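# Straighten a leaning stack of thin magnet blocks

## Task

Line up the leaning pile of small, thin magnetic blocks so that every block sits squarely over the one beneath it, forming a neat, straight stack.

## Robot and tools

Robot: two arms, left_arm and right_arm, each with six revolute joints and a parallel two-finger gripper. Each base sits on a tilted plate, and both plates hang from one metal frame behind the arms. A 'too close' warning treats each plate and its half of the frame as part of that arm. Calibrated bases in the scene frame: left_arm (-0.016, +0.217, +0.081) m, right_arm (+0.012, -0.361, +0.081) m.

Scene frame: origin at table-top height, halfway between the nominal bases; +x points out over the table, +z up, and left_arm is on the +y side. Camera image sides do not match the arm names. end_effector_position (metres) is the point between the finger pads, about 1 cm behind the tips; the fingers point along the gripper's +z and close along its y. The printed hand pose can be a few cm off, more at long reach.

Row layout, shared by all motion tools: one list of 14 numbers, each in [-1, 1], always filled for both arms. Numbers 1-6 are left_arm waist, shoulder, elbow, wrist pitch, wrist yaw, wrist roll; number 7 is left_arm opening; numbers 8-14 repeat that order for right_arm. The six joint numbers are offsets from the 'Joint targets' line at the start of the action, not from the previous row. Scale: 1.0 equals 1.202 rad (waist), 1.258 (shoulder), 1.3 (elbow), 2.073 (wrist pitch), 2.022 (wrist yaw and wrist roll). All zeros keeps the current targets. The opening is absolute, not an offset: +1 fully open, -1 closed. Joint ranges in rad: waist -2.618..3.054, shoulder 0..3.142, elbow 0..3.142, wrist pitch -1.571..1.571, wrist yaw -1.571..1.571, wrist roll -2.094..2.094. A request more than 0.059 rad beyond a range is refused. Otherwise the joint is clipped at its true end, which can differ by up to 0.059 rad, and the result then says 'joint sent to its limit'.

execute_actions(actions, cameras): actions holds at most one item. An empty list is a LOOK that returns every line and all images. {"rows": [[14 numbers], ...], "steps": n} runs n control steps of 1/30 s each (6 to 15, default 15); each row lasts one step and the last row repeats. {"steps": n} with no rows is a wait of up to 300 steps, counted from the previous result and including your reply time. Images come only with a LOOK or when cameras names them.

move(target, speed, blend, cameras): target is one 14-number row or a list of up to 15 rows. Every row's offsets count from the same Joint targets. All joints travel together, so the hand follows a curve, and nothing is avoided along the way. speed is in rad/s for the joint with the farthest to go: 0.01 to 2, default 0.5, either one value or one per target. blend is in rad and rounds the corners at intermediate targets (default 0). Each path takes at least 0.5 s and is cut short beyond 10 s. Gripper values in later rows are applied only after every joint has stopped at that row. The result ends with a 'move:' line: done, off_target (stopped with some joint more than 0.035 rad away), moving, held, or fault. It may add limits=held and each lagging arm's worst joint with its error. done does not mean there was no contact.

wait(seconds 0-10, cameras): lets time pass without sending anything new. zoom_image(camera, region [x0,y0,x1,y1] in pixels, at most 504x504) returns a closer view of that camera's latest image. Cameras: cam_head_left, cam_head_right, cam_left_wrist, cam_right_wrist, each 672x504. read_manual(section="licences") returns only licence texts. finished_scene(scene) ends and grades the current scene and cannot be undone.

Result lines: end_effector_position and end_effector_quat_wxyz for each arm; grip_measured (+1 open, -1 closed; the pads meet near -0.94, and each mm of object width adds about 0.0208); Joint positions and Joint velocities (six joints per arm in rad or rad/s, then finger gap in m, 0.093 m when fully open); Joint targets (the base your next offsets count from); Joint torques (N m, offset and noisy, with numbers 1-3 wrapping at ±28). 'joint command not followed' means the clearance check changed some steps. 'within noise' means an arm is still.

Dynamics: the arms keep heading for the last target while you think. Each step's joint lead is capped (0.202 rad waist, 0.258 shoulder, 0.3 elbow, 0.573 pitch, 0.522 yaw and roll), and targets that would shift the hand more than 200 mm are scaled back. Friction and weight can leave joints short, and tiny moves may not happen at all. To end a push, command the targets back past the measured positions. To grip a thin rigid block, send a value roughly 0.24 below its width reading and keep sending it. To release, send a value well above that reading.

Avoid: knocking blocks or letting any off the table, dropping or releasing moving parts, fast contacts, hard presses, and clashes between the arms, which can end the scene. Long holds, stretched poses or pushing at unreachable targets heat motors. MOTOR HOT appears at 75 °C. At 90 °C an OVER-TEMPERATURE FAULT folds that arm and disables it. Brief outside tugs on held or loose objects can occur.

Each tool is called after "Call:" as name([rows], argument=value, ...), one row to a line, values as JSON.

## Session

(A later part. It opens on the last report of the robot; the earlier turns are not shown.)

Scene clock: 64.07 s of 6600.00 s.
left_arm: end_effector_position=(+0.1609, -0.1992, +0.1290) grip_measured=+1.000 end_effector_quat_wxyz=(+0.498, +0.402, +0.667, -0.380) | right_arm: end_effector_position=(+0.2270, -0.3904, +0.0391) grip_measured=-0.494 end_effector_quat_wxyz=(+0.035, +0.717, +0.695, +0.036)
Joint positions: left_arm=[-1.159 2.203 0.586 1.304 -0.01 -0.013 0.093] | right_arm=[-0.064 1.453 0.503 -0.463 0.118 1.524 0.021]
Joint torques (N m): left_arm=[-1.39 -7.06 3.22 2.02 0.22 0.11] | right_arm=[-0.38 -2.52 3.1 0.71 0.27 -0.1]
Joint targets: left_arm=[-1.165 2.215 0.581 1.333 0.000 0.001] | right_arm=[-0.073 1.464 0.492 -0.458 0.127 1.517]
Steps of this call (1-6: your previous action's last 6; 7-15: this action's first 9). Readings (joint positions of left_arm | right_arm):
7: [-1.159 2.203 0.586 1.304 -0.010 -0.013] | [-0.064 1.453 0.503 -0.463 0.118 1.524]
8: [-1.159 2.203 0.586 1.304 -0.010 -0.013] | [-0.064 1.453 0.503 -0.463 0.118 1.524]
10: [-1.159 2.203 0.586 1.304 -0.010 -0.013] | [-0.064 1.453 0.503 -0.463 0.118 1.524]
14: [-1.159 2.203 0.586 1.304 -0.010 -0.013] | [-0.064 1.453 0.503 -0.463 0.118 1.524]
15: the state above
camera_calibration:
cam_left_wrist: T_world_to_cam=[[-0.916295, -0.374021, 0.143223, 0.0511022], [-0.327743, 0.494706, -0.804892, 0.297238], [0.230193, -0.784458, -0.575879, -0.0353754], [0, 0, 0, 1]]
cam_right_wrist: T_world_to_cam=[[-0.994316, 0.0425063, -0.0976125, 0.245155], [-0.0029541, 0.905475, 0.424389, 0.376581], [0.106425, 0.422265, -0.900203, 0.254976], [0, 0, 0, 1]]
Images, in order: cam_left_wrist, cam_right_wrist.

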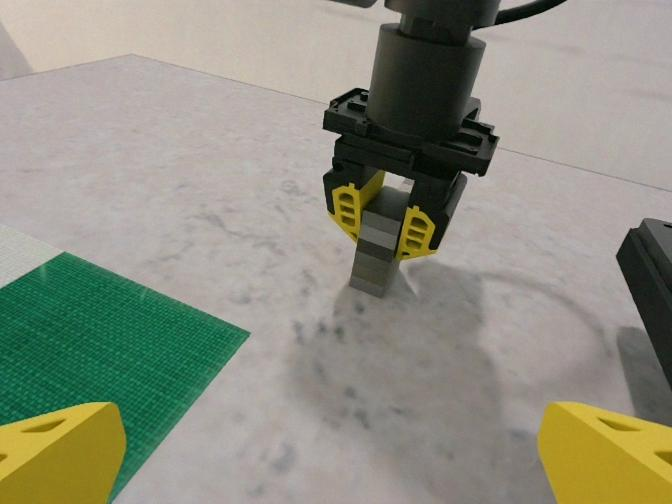

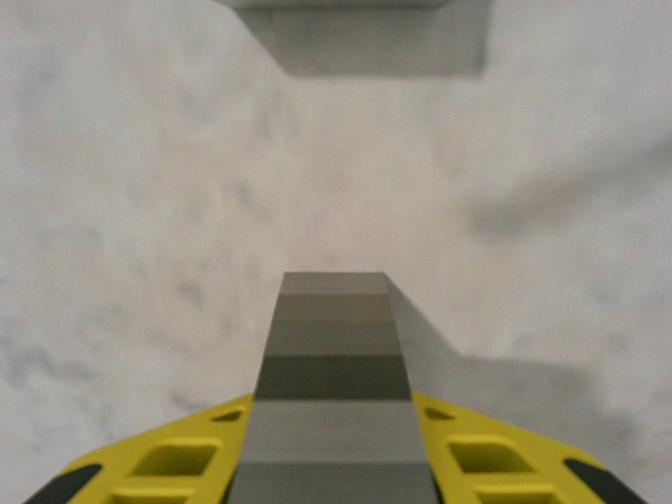

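Call:
execute_actions([
  {"rows":[[0,0,0,0,0,0,1,0,0,0,0,0,0,-0.57],[0,0,0,0,0,0,1,0,0,0,0,0,0,-0.54],[0,0,0,0,0,0,1,0,0,0,0,0,0,-0.52],[0,0,0,0,0,0,1,0,0,0,0,0,0,-0.50],[0,0,0,0,0,0,1,0,0,0,0,0,0,-0.485],[0,0,0,0,0,0,1,0,0,0,0,0,0,-0.47],[0,0,0,0,0,0,1,0,0,0,0,0,0,-0.455],[0,0,0,0,0,0,1,0,0,0,0,0,0,-0.44],[0,0,0,0,0,0,1,0,0,0,0,0,0,-0.43],[0,0,0,0,0,0,1,0,0,0,0,0,0,-0.42],[0,0,0,0,0,0,1,0,0,0,0,0,0,-0.41],[0,0,0,0,0,0,1,0,0,0,0,0,0,-0.40],[0,0,0,0,0,0,1,0,0,0,0,0,0,-0.39],[0,0,0,0,0,0,1,0,0,0,0,0,0,-0.38],[0,0,0,0,0,0,1,0,0,0,0,0,0,-0.37]],"steps":15},
])

Call:
execute_actions([
  {"rows":[[0,0,0,0,0,0,1,0,0,0,0,0,0,-0.36],[0,0,0,0,0,0,1,0,0,0,0,0,0,-0.34],[0,0,0,0,0,0,1,0,0,0,0,0,0,-0.32],[0,0,0,0,0,0,1,0,0,0,0,0,0,-0.29],[0,0,0,0,0,0,1,0,0,0,0,0,0,-0.26],[0,0,0,0,0,0,1,0,0,0,0,0,0,-0.22],[0,0,0,0,0,0,1,0,0,0,0,0,0,-0.17],[0,0,0,0,0,0,1,0,0,0,0,0,0,-0.12],[0,0,0,0,0,0,1,0,0,0,0,0,0,-0.06],[0,0,0,0,0,0,1,0,0,0,0,0,0,0.0],[0,0,0,0,0,0,1,0,0,0,0,0,0,0.06],[0,0,0,0,0,0,1,0,0,0,0,0,0,0.12],[0,0,0,0,0,0,1,0,0,0,0,0,0,0.18],[0,0,0,0,0,0,1,0,0,0,0,0,0,0.24],[0,0,0,0,0,0,1,0,0,0,0,0,0,0.30]],"steps":15},
])

Call:
move(target=[0,0,0,0,0,0,1,0.0487,-0.1725,0.1323,-0.1804,0,0.0267,0.35], speed=0.3)

Call:
zoom_image(camera="cam_left_wrist", region=[320, 190, 430, 310])

Call:
zoom_image(camera="cam_right_wrist", region=[210, 190, 460, 440])

Scene clock: 65.00 s of 6600.00 s.
Steps of this call (1-6: your previous action's last 6; 7-15: toward your last target; 16-19: nothing new was sent; 20-28: this action's first 9). Readings (joint positions of left_arm | right_arm):
20: [-1.159 2.203 0.586 1.304 -0.010 -0.013] | [-0.064 1.453 0.503 -0.463 0.118 1.524]
21: [-1.159 2.203 0.586 1.304 -0.010 -0.013] | [-0.064 1.453 0.503 -0.463 0.118 1.524]
23: [-1.159 2.203 0.586 1.304 -0.010 -0.013] | [-0.064 1.453 0.503 -0.463 0.118 1.524]
27: [-1.159 2.203 0.586 1.304 -0.010 -0.013] | [-0.064 1.453 0.503 -0.463 0.118 1.524]
28: the state above

Scene clock: 65.50 s of 6600.00 s.
Steps of this call (1-6: your previous action's last 6; 7-15: this action's first 9). Readings (joint positions of left_arm | right_arm):
7: [-1.159 2.203 0.586 1.304 -0.010 -0.013] | [-0.064 1.453 0.503 -0.463 0.118 1.524]
8: [-1.159 2.203 0.586 1.304 -0.010 -0.013] | [-0.064 1.453 0.503 -0.463 0.118 1.524]
10: [-1.159 2.203 0.586 1.304 -0.010 -0.013] | [-0.064 1.453 0.503 -0.463 0.118 1.524]
14: [-1.159 2.203 0.586 1.304 -0.010 -0.013] | [-0.064 1.453 0.503 -0.463 0.118 1.524]
15: the state above

Scene clock: 67.87 s of 6600.00 s.
left_arm: end_effector_position=(+0.1609, -0.1992, +0.1291) grip_measured=+1.000 end_effector_quat_wxyz=(+0.499, +0.402, +0.667, -0.380) | right_arm: end_effector_position=(+0.2231, -0.3890, +0.0999) grip_measured=+0.348 end_effector_quat_wxyz=(+0.033, +0.717, +0.696, +0.038)
Joint positions: left_arm=[-1.159 2.203 0.586 1.304 -0.01 -0.013 0.093] | right_arm=[-0.023 1.26 0.641 -0.799 0.118 1.563 0.062]
Joint torques (N m): left_arm=[-1.54 -6.95 3.25 2.01 0.22 0.11] | right_arm=[1.24 -3.88 6.93 0.17 0.28 0.01]
Joint targets: left_arm=[-1.165 2.215 0.581 1.334 0.000 0.001] | right_arm=[-0.014 1.247 0.664 -0.832 0.127 1.571]
Kept back: nothing.
move: done
camera_calibration:
cam_left_wrist: T_world_to_cam=[[-0.916301, -0.374004, 0.143222, 0.0511024], [-0.327645, 0.494411, -0.805113, 0.297277], [0.230305, -0.784652, -0.57557, -0.0354354], [0, 0, 0, 1]]
cam_right_wrist: T_world_to_cam=[[-0.994473, 0.0406843, -0.0967882, 0.246403], [-0.00491109, 0.902834, 0.429961, 0.348423], [0.104876, 0.42806, -0.897645, 0.311913], [0, 0, 0, 1]]

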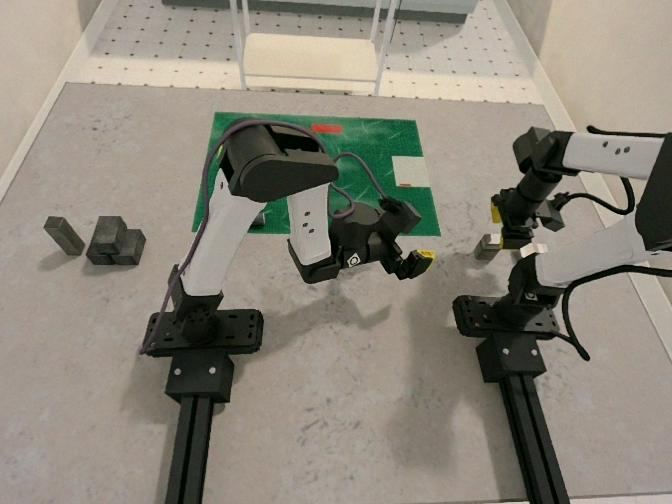

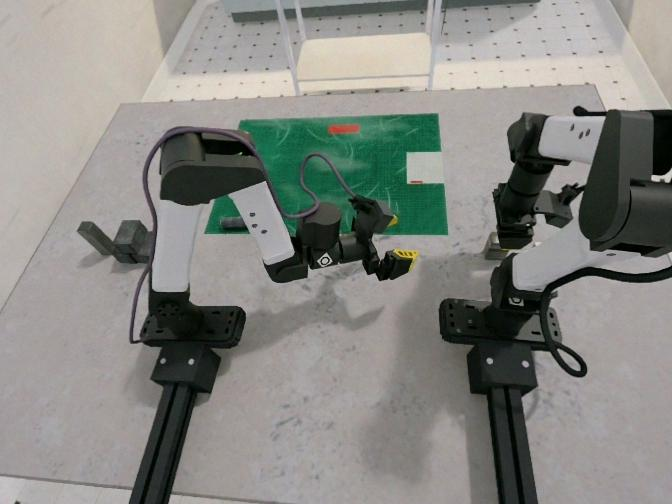

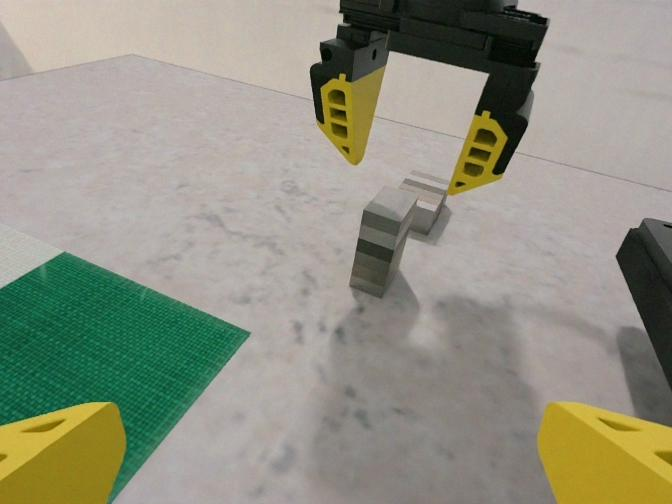

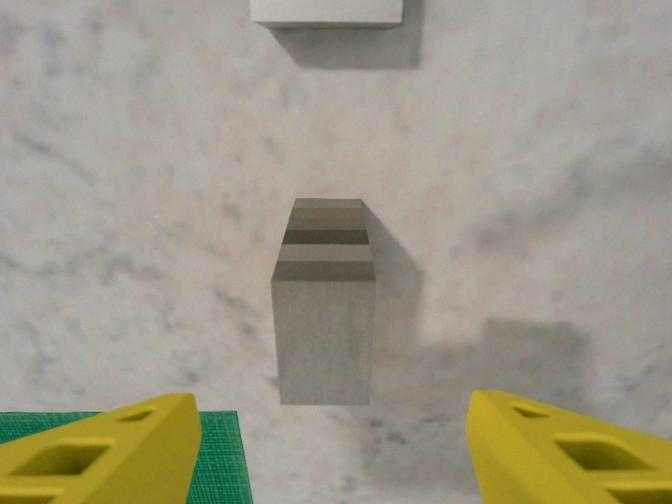

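Scaled by 4.200 from the camera's 672x504 image, which has a finer 960x720 frame.

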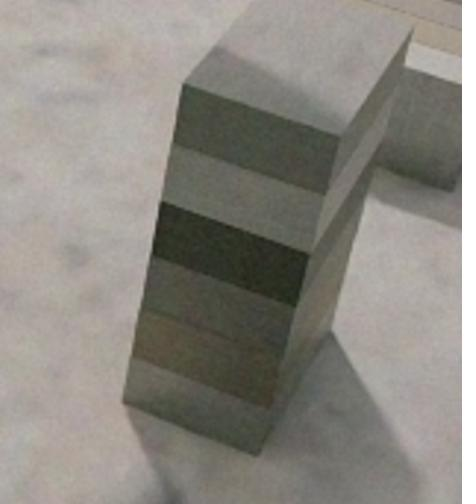

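Scaled by 2.016 from the camera's 672x504 image, which has a finer 960x720 frame.

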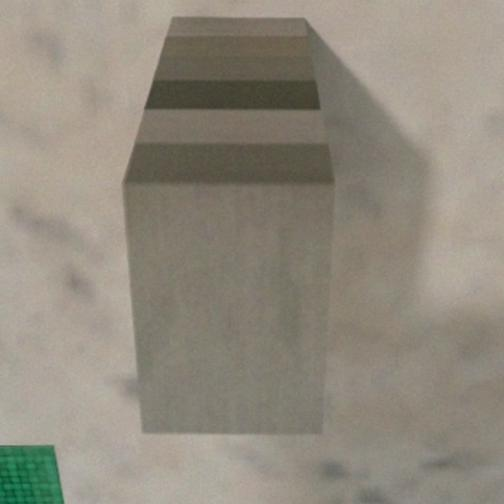

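The stack is square in both views and the gripper is clear of it, so I'm finishing the scene.

Call:
finished_scene(scene=2)

The scene is finished: the task was done.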